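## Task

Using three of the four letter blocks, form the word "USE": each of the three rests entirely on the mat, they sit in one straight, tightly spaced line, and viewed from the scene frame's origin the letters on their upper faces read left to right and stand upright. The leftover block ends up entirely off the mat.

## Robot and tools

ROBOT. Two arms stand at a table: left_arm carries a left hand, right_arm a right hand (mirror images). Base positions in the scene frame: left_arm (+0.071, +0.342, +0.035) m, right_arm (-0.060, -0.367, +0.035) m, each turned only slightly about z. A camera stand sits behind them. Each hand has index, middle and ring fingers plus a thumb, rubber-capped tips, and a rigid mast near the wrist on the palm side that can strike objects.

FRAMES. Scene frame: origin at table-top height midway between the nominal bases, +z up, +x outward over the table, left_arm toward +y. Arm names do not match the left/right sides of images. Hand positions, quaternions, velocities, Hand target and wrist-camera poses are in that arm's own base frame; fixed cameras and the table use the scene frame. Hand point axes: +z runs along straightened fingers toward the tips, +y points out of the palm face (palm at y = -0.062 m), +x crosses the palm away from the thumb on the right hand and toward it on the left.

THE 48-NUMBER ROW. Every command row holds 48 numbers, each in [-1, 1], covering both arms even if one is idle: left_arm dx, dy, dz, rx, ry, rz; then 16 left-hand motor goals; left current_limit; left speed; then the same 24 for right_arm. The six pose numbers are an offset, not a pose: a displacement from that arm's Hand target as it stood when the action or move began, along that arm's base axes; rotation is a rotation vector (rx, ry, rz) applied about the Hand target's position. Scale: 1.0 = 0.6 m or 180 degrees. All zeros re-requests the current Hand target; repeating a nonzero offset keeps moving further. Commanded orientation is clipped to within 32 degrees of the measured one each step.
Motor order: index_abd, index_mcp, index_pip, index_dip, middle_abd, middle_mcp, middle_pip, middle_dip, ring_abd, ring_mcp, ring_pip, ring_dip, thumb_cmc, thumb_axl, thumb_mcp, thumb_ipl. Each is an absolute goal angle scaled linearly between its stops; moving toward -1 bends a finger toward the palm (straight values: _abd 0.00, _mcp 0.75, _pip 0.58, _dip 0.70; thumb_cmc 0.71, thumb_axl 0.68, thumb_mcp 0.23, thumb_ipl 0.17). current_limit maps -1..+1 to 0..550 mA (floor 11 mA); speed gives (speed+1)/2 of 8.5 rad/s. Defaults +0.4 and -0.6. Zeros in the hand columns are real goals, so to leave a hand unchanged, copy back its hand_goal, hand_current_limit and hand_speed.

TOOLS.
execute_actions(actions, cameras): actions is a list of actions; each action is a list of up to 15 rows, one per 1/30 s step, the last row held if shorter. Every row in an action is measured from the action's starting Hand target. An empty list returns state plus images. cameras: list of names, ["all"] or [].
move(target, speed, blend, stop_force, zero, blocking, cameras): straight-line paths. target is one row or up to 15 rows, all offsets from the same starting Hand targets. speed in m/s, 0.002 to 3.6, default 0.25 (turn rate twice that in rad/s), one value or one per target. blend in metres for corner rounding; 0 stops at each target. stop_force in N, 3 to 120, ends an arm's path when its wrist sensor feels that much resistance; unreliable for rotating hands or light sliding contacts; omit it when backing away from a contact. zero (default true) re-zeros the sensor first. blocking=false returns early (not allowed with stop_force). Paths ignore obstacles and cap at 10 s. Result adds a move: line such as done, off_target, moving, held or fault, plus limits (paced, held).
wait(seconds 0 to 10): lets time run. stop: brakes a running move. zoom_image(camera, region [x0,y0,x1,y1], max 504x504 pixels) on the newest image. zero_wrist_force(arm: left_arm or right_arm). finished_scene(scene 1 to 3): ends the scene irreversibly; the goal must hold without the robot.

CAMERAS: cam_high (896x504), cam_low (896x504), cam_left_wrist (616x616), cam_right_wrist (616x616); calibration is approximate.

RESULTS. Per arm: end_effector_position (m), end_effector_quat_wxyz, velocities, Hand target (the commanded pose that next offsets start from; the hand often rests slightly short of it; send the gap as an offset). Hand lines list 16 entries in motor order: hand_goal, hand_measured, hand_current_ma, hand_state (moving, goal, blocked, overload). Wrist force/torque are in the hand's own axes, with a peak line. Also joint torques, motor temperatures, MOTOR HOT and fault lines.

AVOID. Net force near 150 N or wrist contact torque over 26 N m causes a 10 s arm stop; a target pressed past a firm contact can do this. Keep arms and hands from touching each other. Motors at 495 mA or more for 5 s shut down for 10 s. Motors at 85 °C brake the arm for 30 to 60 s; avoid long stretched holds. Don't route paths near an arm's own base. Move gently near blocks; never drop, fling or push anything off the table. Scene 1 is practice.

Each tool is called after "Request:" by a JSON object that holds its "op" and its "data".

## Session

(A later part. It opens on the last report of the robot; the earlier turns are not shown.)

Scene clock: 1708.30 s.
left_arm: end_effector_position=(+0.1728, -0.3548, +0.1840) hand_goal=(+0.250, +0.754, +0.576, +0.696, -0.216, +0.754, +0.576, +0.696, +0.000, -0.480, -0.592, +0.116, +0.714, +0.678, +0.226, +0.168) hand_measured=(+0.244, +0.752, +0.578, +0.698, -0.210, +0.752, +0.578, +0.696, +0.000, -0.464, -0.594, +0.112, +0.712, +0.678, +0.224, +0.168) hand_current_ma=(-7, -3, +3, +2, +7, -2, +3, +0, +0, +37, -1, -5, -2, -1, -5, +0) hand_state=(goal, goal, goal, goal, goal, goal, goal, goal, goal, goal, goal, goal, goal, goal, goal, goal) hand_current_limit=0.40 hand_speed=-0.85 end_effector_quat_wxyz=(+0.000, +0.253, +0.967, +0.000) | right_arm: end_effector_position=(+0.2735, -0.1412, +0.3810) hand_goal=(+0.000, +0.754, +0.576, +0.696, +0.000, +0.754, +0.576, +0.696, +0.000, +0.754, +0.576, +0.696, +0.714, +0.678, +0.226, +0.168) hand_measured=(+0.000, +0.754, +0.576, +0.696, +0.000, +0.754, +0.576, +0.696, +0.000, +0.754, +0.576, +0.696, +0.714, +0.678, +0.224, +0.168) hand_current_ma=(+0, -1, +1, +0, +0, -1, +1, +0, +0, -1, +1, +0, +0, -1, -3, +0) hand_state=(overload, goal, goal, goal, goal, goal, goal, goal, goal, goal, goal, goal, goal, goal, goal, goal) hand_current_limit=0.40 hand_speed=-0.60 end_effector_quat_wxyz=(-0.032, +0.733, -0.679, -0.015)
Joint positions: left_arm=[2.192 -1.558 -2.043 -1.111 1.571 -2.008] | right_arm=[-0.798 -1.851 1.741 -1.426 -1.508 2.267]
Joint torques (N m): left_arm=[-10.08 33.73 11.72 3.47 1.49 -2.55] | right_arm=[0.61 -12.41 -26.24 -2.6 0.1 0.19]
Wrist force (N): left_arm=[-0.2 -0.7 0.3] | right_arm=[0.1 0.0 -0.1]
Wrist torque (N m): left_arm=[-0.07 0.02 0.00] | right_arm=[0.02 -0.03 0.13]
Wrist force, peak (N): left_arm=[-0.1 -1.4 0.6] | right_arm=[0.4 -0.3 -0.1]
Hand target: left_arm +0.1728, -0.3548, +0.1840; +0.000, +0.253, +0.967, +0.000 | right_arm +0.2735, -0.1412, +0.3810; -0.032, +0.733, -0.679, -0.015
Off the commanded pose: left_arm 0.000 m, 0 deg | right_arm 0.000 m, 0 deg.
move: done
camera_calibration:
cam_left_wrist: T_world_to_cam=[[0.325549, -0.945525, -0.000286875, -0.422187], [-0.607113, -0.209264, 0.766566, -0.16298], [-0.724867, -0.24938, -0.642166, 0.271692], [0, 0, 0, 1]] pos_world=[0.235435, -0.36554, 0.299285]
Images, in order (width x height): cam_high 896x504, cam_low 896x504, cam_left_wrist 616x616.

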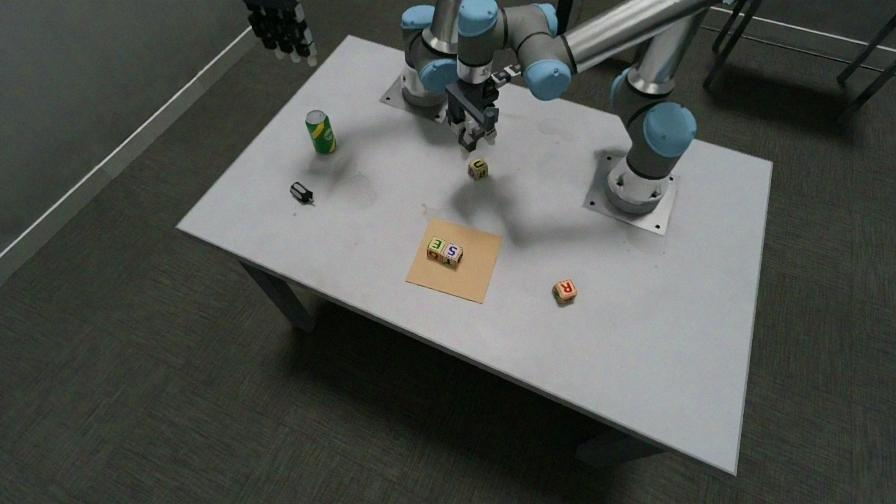

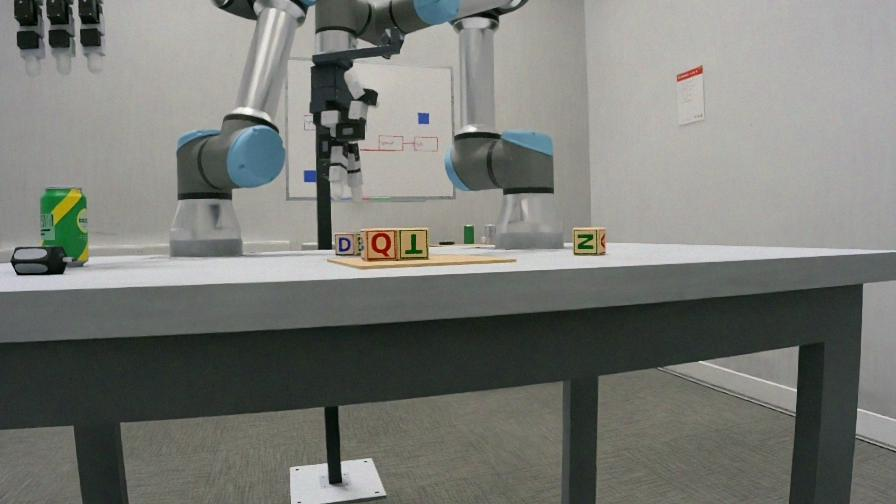

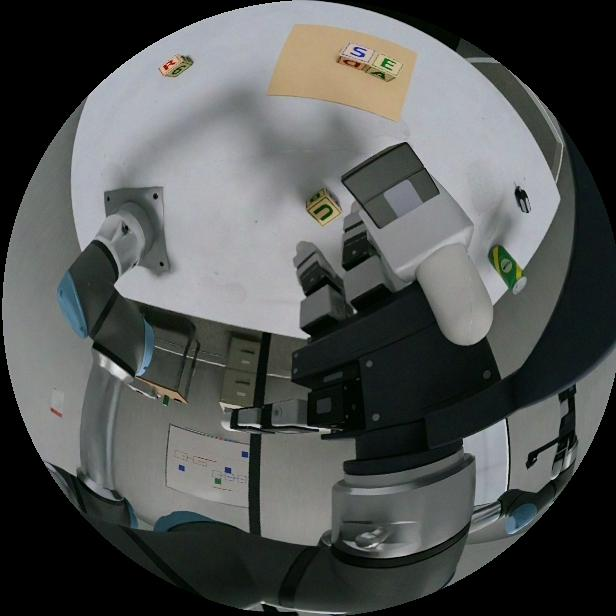

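Request:
{"op": "move", "data": {"target": [[-0.0145,0.0035,-0.06,0,0,0, 0.25,0.7534,0.5766,0.6957, -0.2167,0.7534,0.5766,0.6957, 0,-0.4795,-0.5912,0.1159, 0.714,0.678,0.226,0.168, 0.4,-0.85, 0,0,0,0,0,0, 0,0.754,0.576,0.696,0,0.754,0.576,0.696,0,0.754,0.576,0.696,0.714,0.678,0.226,0.168,0.4,-0.6],[-0.0145,0.0035,-0.135,0,0,0, 0.25,0.7534,0.5766,0.6957, -0.2167,0.7534,0.5766,0.6957, 0,-0.4795,-0.5912,0.1159, 0.714,0.678,0.226,0.168, 0.4,-0.85, 0,0,0,0,0,0, 0,0.754,0.576,0.696,0,0.754,0.576,0.696,0,0.754,0.576,0.696,0.714,0.678,0.226,0.168,0.4,-0.6],[-0.0145,0.0035,-0.135,0,0,0, -0.06,0.7534,0.5766,0.6957, 0.06,0.7534,0.5766,0.6957, 0,-0.4795,-0.5912,0.1159, 0.714,0.678,0.226,0.168, 0.4,-0.85, 0,0,0,0,0,0, 0,0.754,0.576,0.696,0,0.754,0.576,0.696,0,0.754,0.576,0.696,0.714,0.678,0.226,0.168,0.4,-0.6]], "speed": 0.15, "cameras": ["cam_high","cam_left_wrist","cam_low"]}}

Request:
{"op": "zoom_image", "data": {"camera": "cam_left_wrist", "region": [250, 130, 390, 270]}}

Request:
{"op": "zoom_image", "data": {"camera": "cam_high", "region": [420, 90, 540, 210]}}

Scene clock: 1748.23 s.
left_arm: end_effector_position=(+0.1641, -0.3527, +0.1030) hand_goal=(-0.060, +0.754, +0.576, +0.696, +0.060, +0.754, +0.576, +0.696, +0.000, -0.480, -0.592, +0.116, +0.714, +0.678, +0.226, +0.168) hand_measured=(+0.114, +0.752, +0.578, +0.698, -0.078, +0.752, +0.578, +0.696, +0.000, -0.464, -0.594, +0.112, +0.712, +0.678, +0.224, +0.168) hand_current_ma=(+385, -3, +3, +2, -385, -2, +3, +0, +0, +37, -1, -5, -2, -1, -5, +0) hand_state=(blocked, goal, goal, goal, blocked, goal, goal, goal, goal, goal, goal, goal, goal, goal, goal, goal) hand_current_limit=0.40 hand_speed=-0.85 end_effector_quat_wxyz=(+0.000, +0.253, +0.967, +0.000) | right_arm: end_effector_position=(+0.2735, -0.1412, +0.3810) hand_goal=(+0.000, +0.754, +0.576, +0.696, +0.000, +0.754, +0.576, +0.696, +0.000, +0.754, +0.576, +0.696, +0.714, +0.678, +0.226, +0.168) hand_measured=(+0.000, +0.754, +0.576, +0.696, +0.000, +0.754, +0.576, +0.696, +0.000, +0.754, +0.576, +0.696, +0.714, +0.678, +0.224, +0.168) hand_current_ma=(+0, -1, +1, +0, +0, -1, +1, +0, +0, -1, +1, +0, +0, -1, -3, +0) hand_state=(overload, goal, goal, goal, goal, goal, goal, goal, goal, goal, goal, goal, goal, goal, goal, goal) hand_current_limit=0.40 hand_speed=-0.60 end_effector_quat_wxyz=(-0.032, +0.733, -0.679, -0.015)
Joint positions: left_arm=[2.178 -1.668 -2.174 -0.87 1.571 -2.022] | right_arm=[-0.798 -1.851 1.741 -1.426 -1.508 2.267]
Joint torques (N m): left_arm=[-5.21 10.31 8.6 3.46 1.34 -1.58] | right_arm=[0.04 -11.82 -26.57 -2.52 0.03 0.03]
Wrist force (N): left_arm=[-0.3 -0.8 0.7] | right_arm=[0.1 0.1 0.0]
Wrist torque (N m): left_arm=[-0.11 0.04 -0.01] | right_arm=[0.03 -0.02 0.13]
Wrist force, peak (N): left_arm=[-0.1 -1.2 0.9] | right_arm=[0.4 -0.2 -0.2]
Hand target: left_arm +0.1641, -0.3527, +0.1030; +0.000, +0.253, +0.967, +0.000 | right_arm +0.2735, -0.1412, +0.3810; -0.032, +0.733, -0.679, -0.015
Off the commanded pose: left_arm 0.000 m, 0 deg | right_arm 0.000 m, 0 deg.
move: done
camera_calibration:
cam_left_wrist: T_world_to_cam=[[0.325675, -0.945482, -0.000296247, -0.417403], [-0.607067, -0.209347, 0.766579, -0.105774], [-0.724849, -0.249476, -0.64215, 0.213851], [0, 0, 0, 1]] pos_world=[0.226736, -0.36344, 0.218285]
Images, in order (width x height): cam_high 896x504, cam_low 896x504, cam_left_wrist 616x616.

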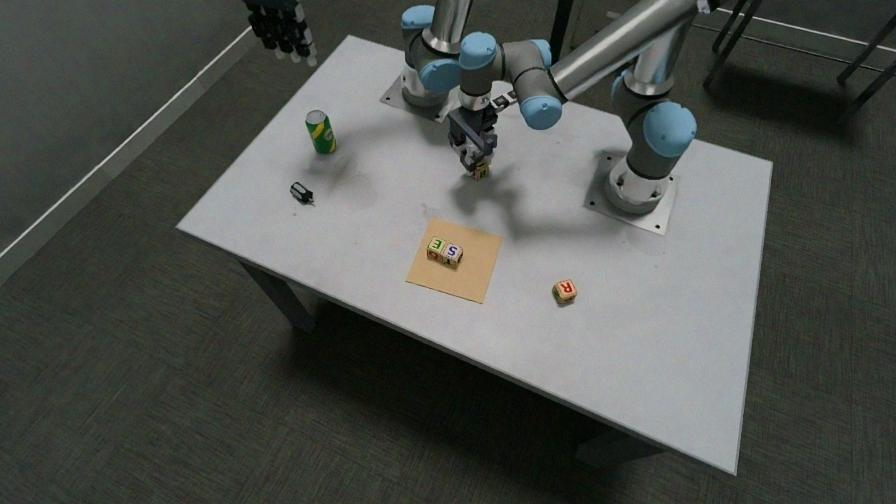

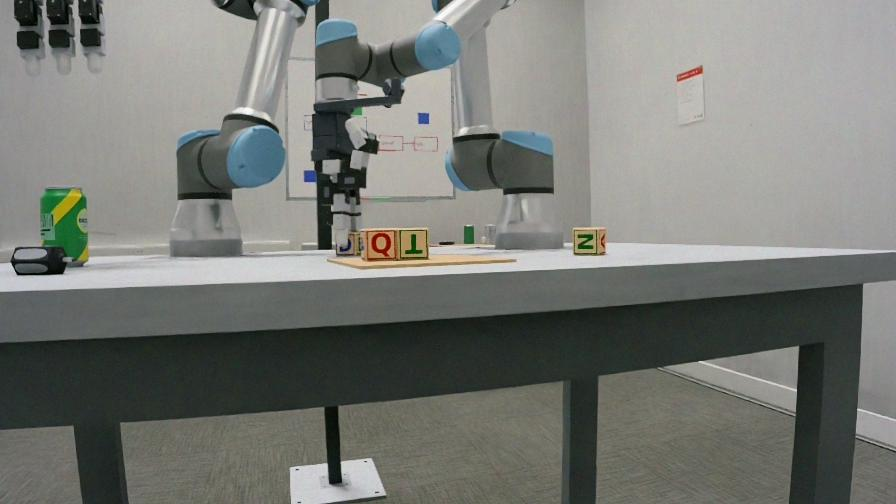

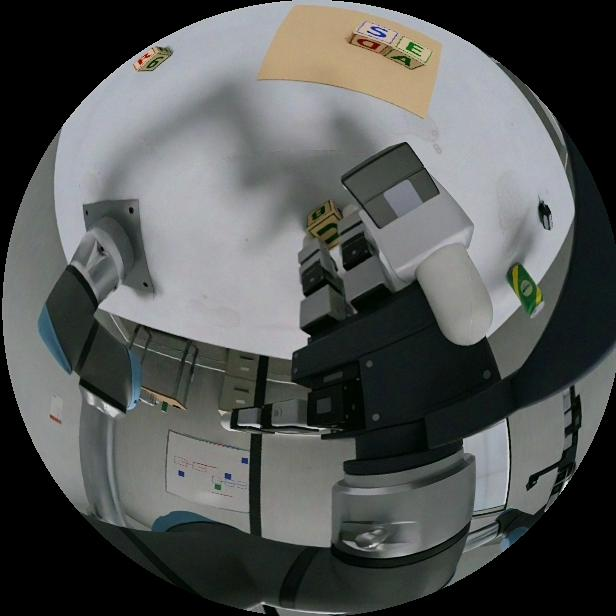

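Scaled by 3.600 from the camera's 616x616 image, which has a finer 880x880 frame.

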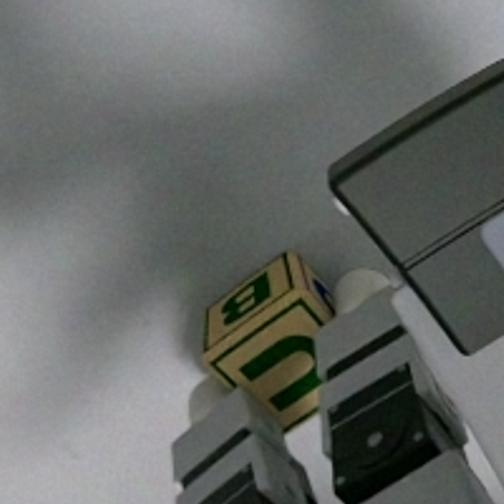

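Scaled by 4.200 from the camera's 896x504 image, which has a finer 1280x720 frame.

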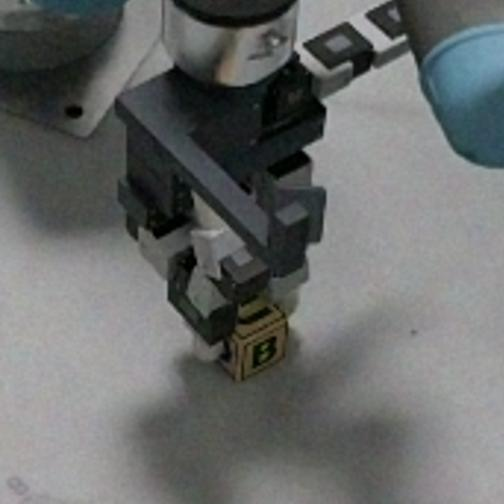

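Request:
{"op": "move", "data": {"target": [[0,0,0.145,0,0,0, -0.06,0.7534,0.5766,0.6957, 0.06,0.7534,0.5766,0.6957, 0,-0.4795,-0.5912,0.1159, 0.714,0.678,0.226,0.168, 0.4,-0.85, 0,0,0,0,0,0, 0,0.754,0.576,0.696,0,0.754,0.576,0.696,0,0.754,0.576,0.696,0.714,0.678,0.226,0.168,0.4,-0.6],[0.4173,-0.0753,0.145,0,0,-0.8333, -0.06,0.7534,0.5766,0.6957, 0.06,0.7534,0.5766,0.6957, 0,-0.4795,-0.5912,0.1159, 0.714,0.678,0.226,0.168, 0.4,-0.85, 0,0,0,0,0,0, 0,0.754,0.576,0.696,0,0.754,0.576,0.696,0,0.754,0.576,0.696,0.714,0.678,0.226,0.168,0.4,-0.6],[0.4173,-0.0753,0.035,0,0,-0.8333, -0.06,0.7534,0.5766,0.6957, 0.06,0.7534,0.5766,0.6957, 0,-0.4795,-0.5912,0.1159, 0.714,0.678,0.226,0.168, 0.4,-0.85, 0,0,0,0,0,0, 0,0.754,0.576,0.696,0,0.754,0.576,0.696,0,0.754,0.576,0.696,0.714,0.678,0.226,0.168,0.4,-0.6]], "speed": [0.2,0.4,0.12], "cameras": ["cam_high","cam_left_wrist","cam_low"]}}

Request:
{"op": "zoom_image", "data": {"camera": "cam_left_wrist", "region": [250, 130, 390, 270]}}

Request:
{"op": "zoom_image", "data": {"camera": "cam_low", "region": [340, 190, 480, 280]}}

Request:
{"op": "zoom_image", "data": {"camera": "cam_high", "region": [400, 200, 520, 310]}}

Scene clock: 1772.47 s.
left_arm: end_effector_position=(+0.4145, -0.3979, +0.1241) hand_goal=(-0.060, +0.754, +0.576, +0.696, +0.060, +0.754, +0.576, +0.696, +0.000, -0.480, -0.592, +0.116, +0.714, +0.678, +0.226, +0.168) hand_measured=(+0.114, +0.752, +0.578, +0.698, -0.078, +0.752, +0.578, +0.696, +0.000, -0.464, -0.594, +0.112, +0.712, +0.678, +0.224, +0.168) hand_current_ma=(+385, -3, +3, +2, -385, -2, +3, +0, +0, +37, -1, -5, -2, -1, -5, +0) hand_state=(blocked, goal, goal, goal, blocked, goal, goal, goal, goal, goal, goal, goal, goal, goal, goal, goal) hand_current_limit=0.40 hand_speed=-0.85 end_effector_quat_wxyz=(+0.000, +1.000, +0.006, +0.000) | right_arm: end_effector_position=(+0.2735, -0.1412, +0.3810) hand_goal=(+0.000, +0.754, +0.576, +0.696, +0.000, +0.754, +0.576, +0.696, +0.000, +0.754, +0.576, +0.696, +0.714, +0.678, +0.226, +0.168) hand_measured=(+0.000, +0.754, +0.576, +0.696, +0.000, +0.754, +0.576, +0.696, +0.000, +0.754, +0.576, +0.696, +0.714, +0.678, +0.224, +0.168) hand_current_ma=(+0, -1, +1, +0, +0, -1, +1, +0, +0, -1, +1, +0, +0, -1, -3, +0) hand_state=(overload, goal, goal, goal, goal, goal, goal, goal, goal, goal, goal, goal, goal, goal, goal, goal) hand_current_limit=0.40 hand_speed=-0.60 end_effector_quat_wxyz=(-0.032, +0.733, -0.679, -0.015)
Joint positions: left_arm=[2.736 -1.723 -2.042 -0.948 1.571 1.153] | right_arm=[-0.798 -1.851 1.741 -1.426 -1.508 2.267]
Joint torques (N m): left_arm=[-10.43 13.09 9.25 3.6 -1.4 -2.32] | right_arm=[0.33 -12.39 -26.01 -2.59 0.07 0.14]
Wrist force (N): left_arm=[-0.3 -0.8 0.8] | right_arm=[0.0 -0.1 0.0]
Wrist torque (N m): left_arm=[-0.12 0.05 -0.12] | right_arm=[0.01 -0.01 0.12]
Wrist force, peak (N): left_arm=[-0.4 -0.8 2.1] | right_arm=[0.5 0.2 0.0]
Hand target: left_arm +0.4145, -0.3979, +0.1240; +0.000, +1.000, +0.006, +0.000 | right_arm +0.2735, -0.1412, +0.3810; -0.032, +0.733, -0.679, -0.015
Off the commanded pose: left_arm 0.000 m, 0 deg | right_arm 0.000 m, 0 deg.
move: done
camera_calibration:
cam_left_wrist: T_world_to_cam=[[-0.754905, 0.655834, -0.000261485, 0.54339], [0.420984, 0.484884, 0.76659, -0.129277], [0.502883, 0.578593, -0.642137, 0.218241], [0, 0, 0, 1]] pos_world=[0.354882, -0.419962, 0.239385]
Images, in order (width x height): cam_high 896x504, cam_low 896x504, cam_left_wrist 616x616.

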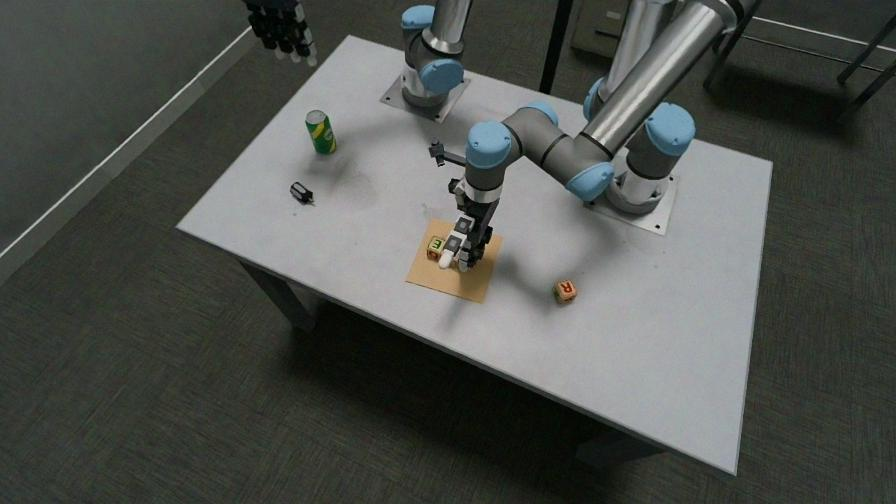

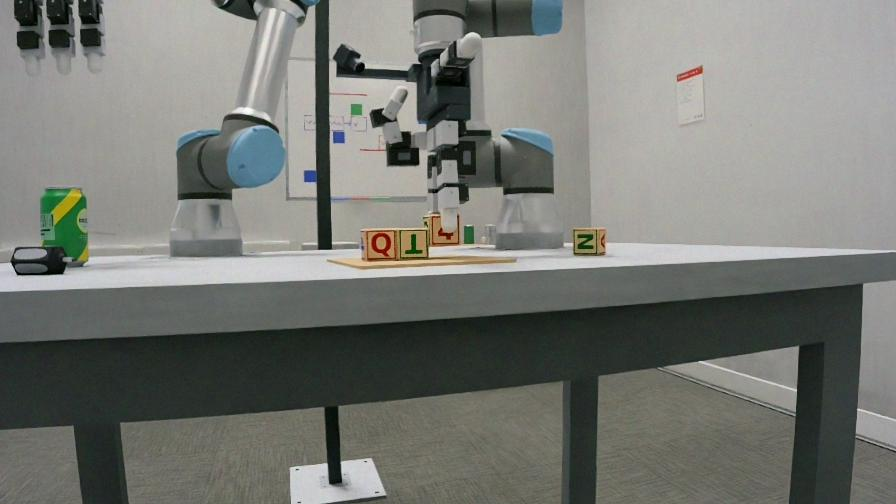

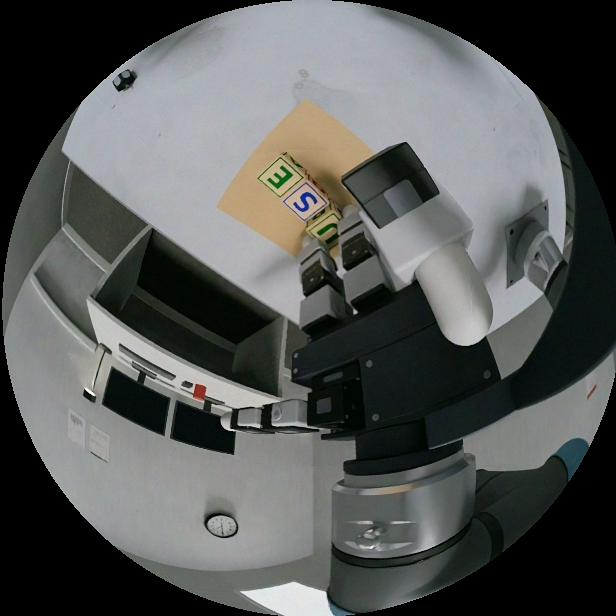

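Scaled by 3.600 from the camera's 616x616 image, which has a finer 880x880 frame.

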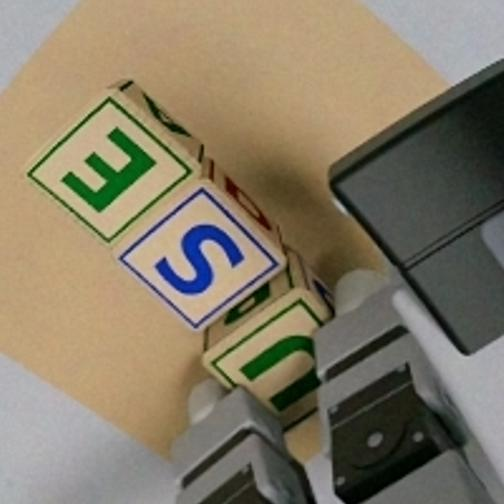

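Scaled by 3.600 from the camera's 896x504 image, which has a finer 1280x720 frame.

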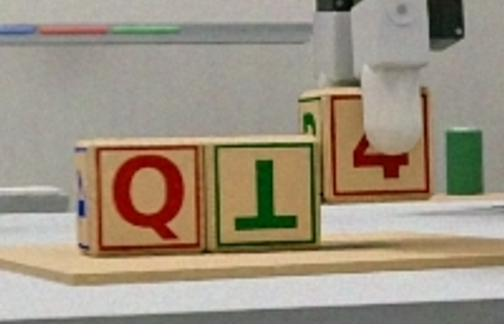

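Scaled by 4.200 from the camera's 896x504 image, which has a finer 1280x720 frame.

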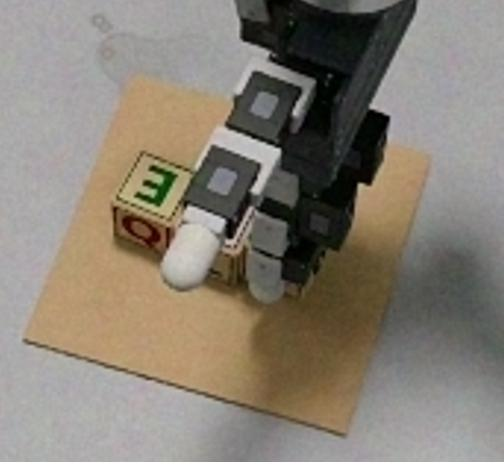

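Request:
{"op": "move", "data": {"target": [[0,0,-0.0268,0,0,0, -0.06,0.7534,0.5766,0.6957, 0.06,0.7534,0.5766,0.6957, 0,-0.4795,-0.5912,0.1159, 0.714,0.678,0.226,0.168, 0.4,-0.85, 0,0,0,0,0,0, 0,0.754,0.576,0.696,0,0.754,0.576,0.696,0,0.754,0.576,0.696,0.714,0.678,0.226,0.168,0.4,-0.6],[0,-0.0075,-0.0268,0,0,0, -0.06,0.7534,0.5766,0.6957, 0.06,0.7534,0.5766,0.6957, 0,-0.4795,-0.5912,0.1159, 0.714,0.678,0.226,0.168, 0.4,-0.85, 0,0,0,0,0,0, 0,0.754,0.576,0.696,0,0.754,0.576,0.696,0,0.754,0.576,0.696,0.714,0.678,0.226,0.168,0.4,-0.6],[0,-0.0075,-0.0268,0,0,0, 0.25,0.7534,0.5766,0.6957, -0.2167,0.7534,0.5766,0.6957, 0,-0.4795,-0.5912,0.1159, 0.714,0.678,0.226,0.168, 0.4,-0.85, 0,0,0,0,0,0, 0,0.754,0.576,0.696,0,0.754,0.576,0.696,0,0.754,0.576,0.696,0.714,0.678,0.226,0.168,0.4,-0.6],[0,0,0.16,0,0,0, 0.25,0.7534,0.5766,0.6957, -0.2167,0.7534,0.5766,0.6957, 0,-0.4795,-0.5912,0.1159, 0.714,0.678,0.226,0.168, 0.4,-0.85, 0,0,0,0,0,0, 0,0.754,0.576,0.696,0,0.754,0.576,0.696,0,0.754,0.576,0.696,0.714,0.678,0.226,0.168,0.4,-0.6]], "speed": [0.06,0.05,0.05,0.15], "cameras": ["cam_high","cam_left_wrist","cam_low"]}}

Request:
{"op": "zoom_image", "data": {"camera": "cam_left_wrist", "region": [250, 130, 390, 270]}}

Request:
{"op": "zoom_image", "data": {"camera": "cam_low", "region": [340, 190, 480, 280]}}

Request:
{"op": "zoom_image", "data": {"camera": "cam_high", "region": [400, 200, 520, 310]}}

Scene clock: 1796.30 s.
left_arm: end_effector_position=(+0.4145, -0.3979, +0.2200) hand_goal=(+0.250, +0.754, +0.576, +0.696, -0.216, +0.754, +0.576, +0.696, +0.000, -0.480, -0.592, +0.116, +0.714, +0.678, +0.226, +0.168) hand_measured=(+0.244, +0.754, +0.578, +0.698, -0.210, +0.752, +0.578, +0.696, +0.000, -0.464, -0.594, +0.112, +0.712, +0.678, +0.224, +0.168) hand_current_ma=(-8, +0, +3, +2, +7, -1, +3, +0, +0, +37, -1, -5, -2, -1, -5, +0) hand_state=(goal, goal, goal, goal, goal, goal, goal, goal, goal, goal, goal, goal, goal, goal, goal, goal) hand_current_limit=0.40 hand_speed=-0.85 end_effector_quat_wxyz=(+0.000, +1.000, +0.006, +0.000) | right_arm: end_effector_position=(+0.2735, -0.1412, +0.3810) hand_goal=(+0.000, +0.754, +0.576, +0.696, +0.000, +0.754, +0.576, +0.696, +0.000, +0.754, +0.576, +0.696, +0.714, +0.678, +0.226, +0.168) hand_measured=(+0.000, +0.754, +0.576, +0.696, +0.000, +0.754, +0.576, +0.696, +0.000, +0.754, +0.576, +0.696, +0.714, +0.678, +0.224, +0.168) hand_current_ma=(+0, -1, +1, +0, +0, -1, +1, +0, +0, -1, +1, +0, +0, -1, -3, +0) hand_state=(overload, goal, goal, goal, goal, goal, goal, goal, goal, goal, goal, goal, goal, goal, goal, goal) hand_current_limit=0.40 hand_speed=-0.60 end_effector_quat_wxyz=(-0.032, +0.733, -0.679, -0.015)
Joint positions: left_arm=[2.735 -1.608 -1.892 -1.212 1.571 1.153] | right_arm=[-0.798 -1.851 1.741 -1.426 -1.508 2.267]
Joint torques (N m): left_arm=[10.91 37.48 29.68 0.6 1.45 2.07] | right_arm=[0.41 -11.98 -26.1 -2.56 0.14 0.15]
Wrist force (N): left_arm=[-0.2 -1.0 0.3] | right_arm=[0.1 -0.1 -0.1]
Wrist torque (N m): left_arm=[-0.11 0.04 -0.12] | right_arm=[0.01 -0.03 0.13]
Wrist force, peak (N): left_arm=[-0.5 -1.4 0.6] | right_arm=[0.4 0.0 -0.3]
Hand target: left_arm +0.4145, -0.3979, +0.2200; +0.000, +1.000, +0.006, +0.000 | right_arm +0.2735, -0.1412, +0.3810; -0.032, +0.733, -0.679, -0.015
Off the commanded pose: left_arm 0.000 m, 0 deg | right_arm 0.000 m, 0 deg.
move: done
camera_calibration:
cam_left_wrist: T_world_to_cam=[[-0.754873, 0.655871, -0.000304537, 0.543434], [0.421008, 0.484913, 0.766558, -0.202778], [0.502911, 0.578526, -0.642175, 0.279796], [0, 0, 0, 1]] pos_world=[0.354882, -0.419962, 0.335285]
Images, in order (width x height): cam_high 896x504, cam_low 896x504, cam_left_wrist 616x616.

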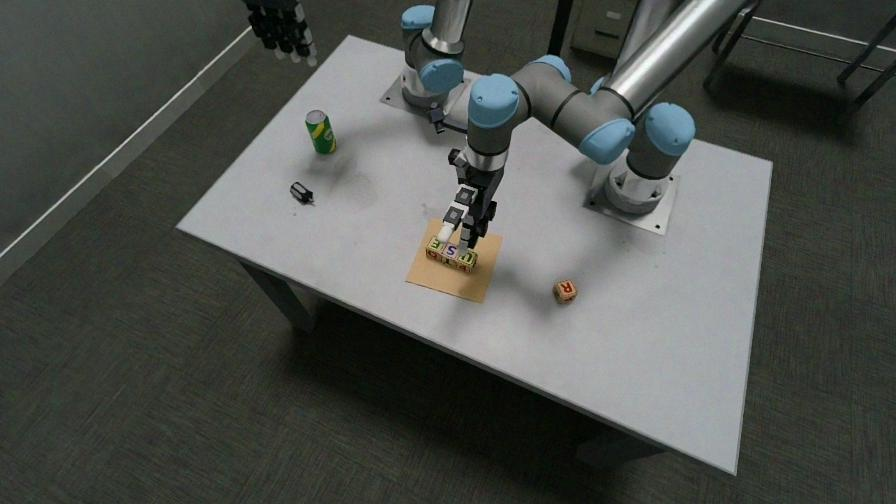

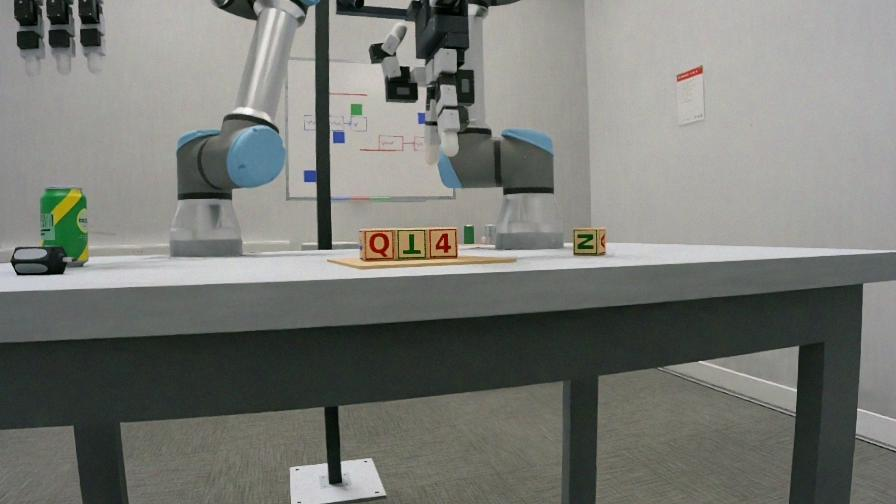

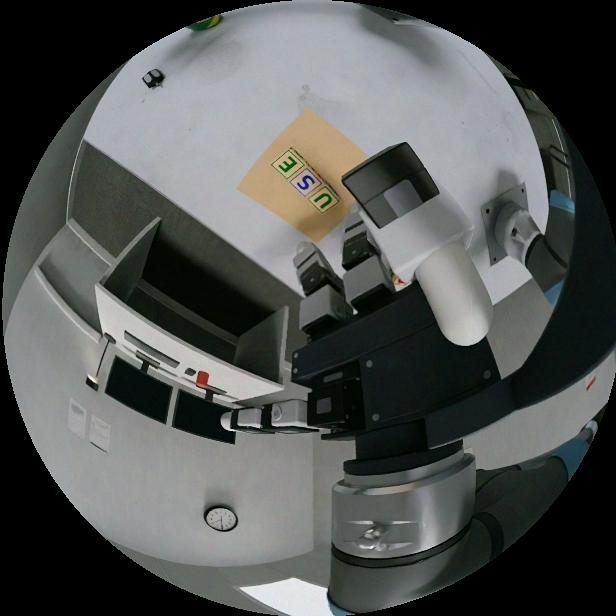

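Scaled by 3.600 from the camera's 616x616 image, which has a finer 880x880 frame.

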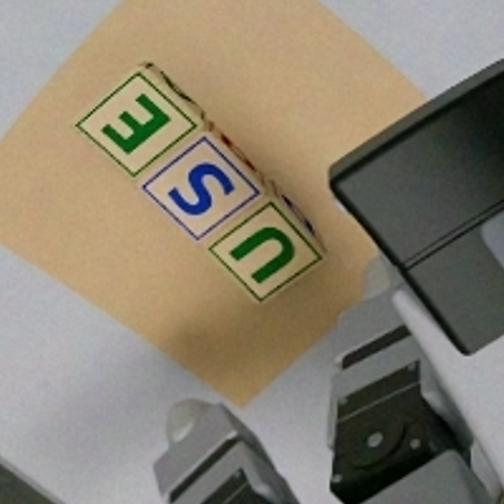

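Scaled by 3.600 from the camera's 896x504 image, which has a finer 1280x720 frame.

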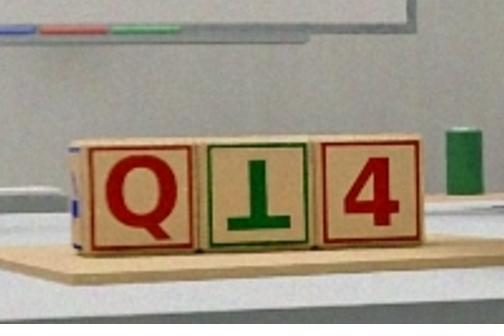

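Scaled by 4.200 from the camera's 896x504 image, which has a finer 1280x720 frame.

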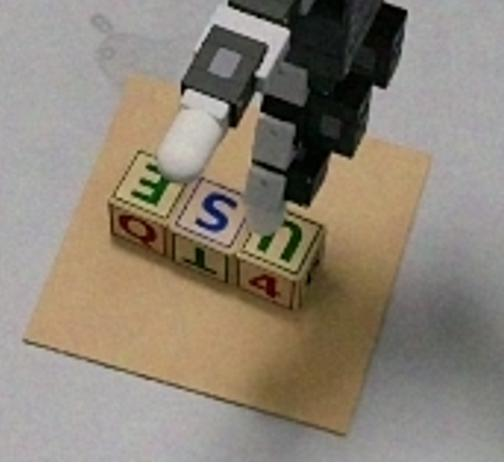

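Request:
{"op": "finished_scene", "data": {"scene": 1}}

The scene is finished: the task was done.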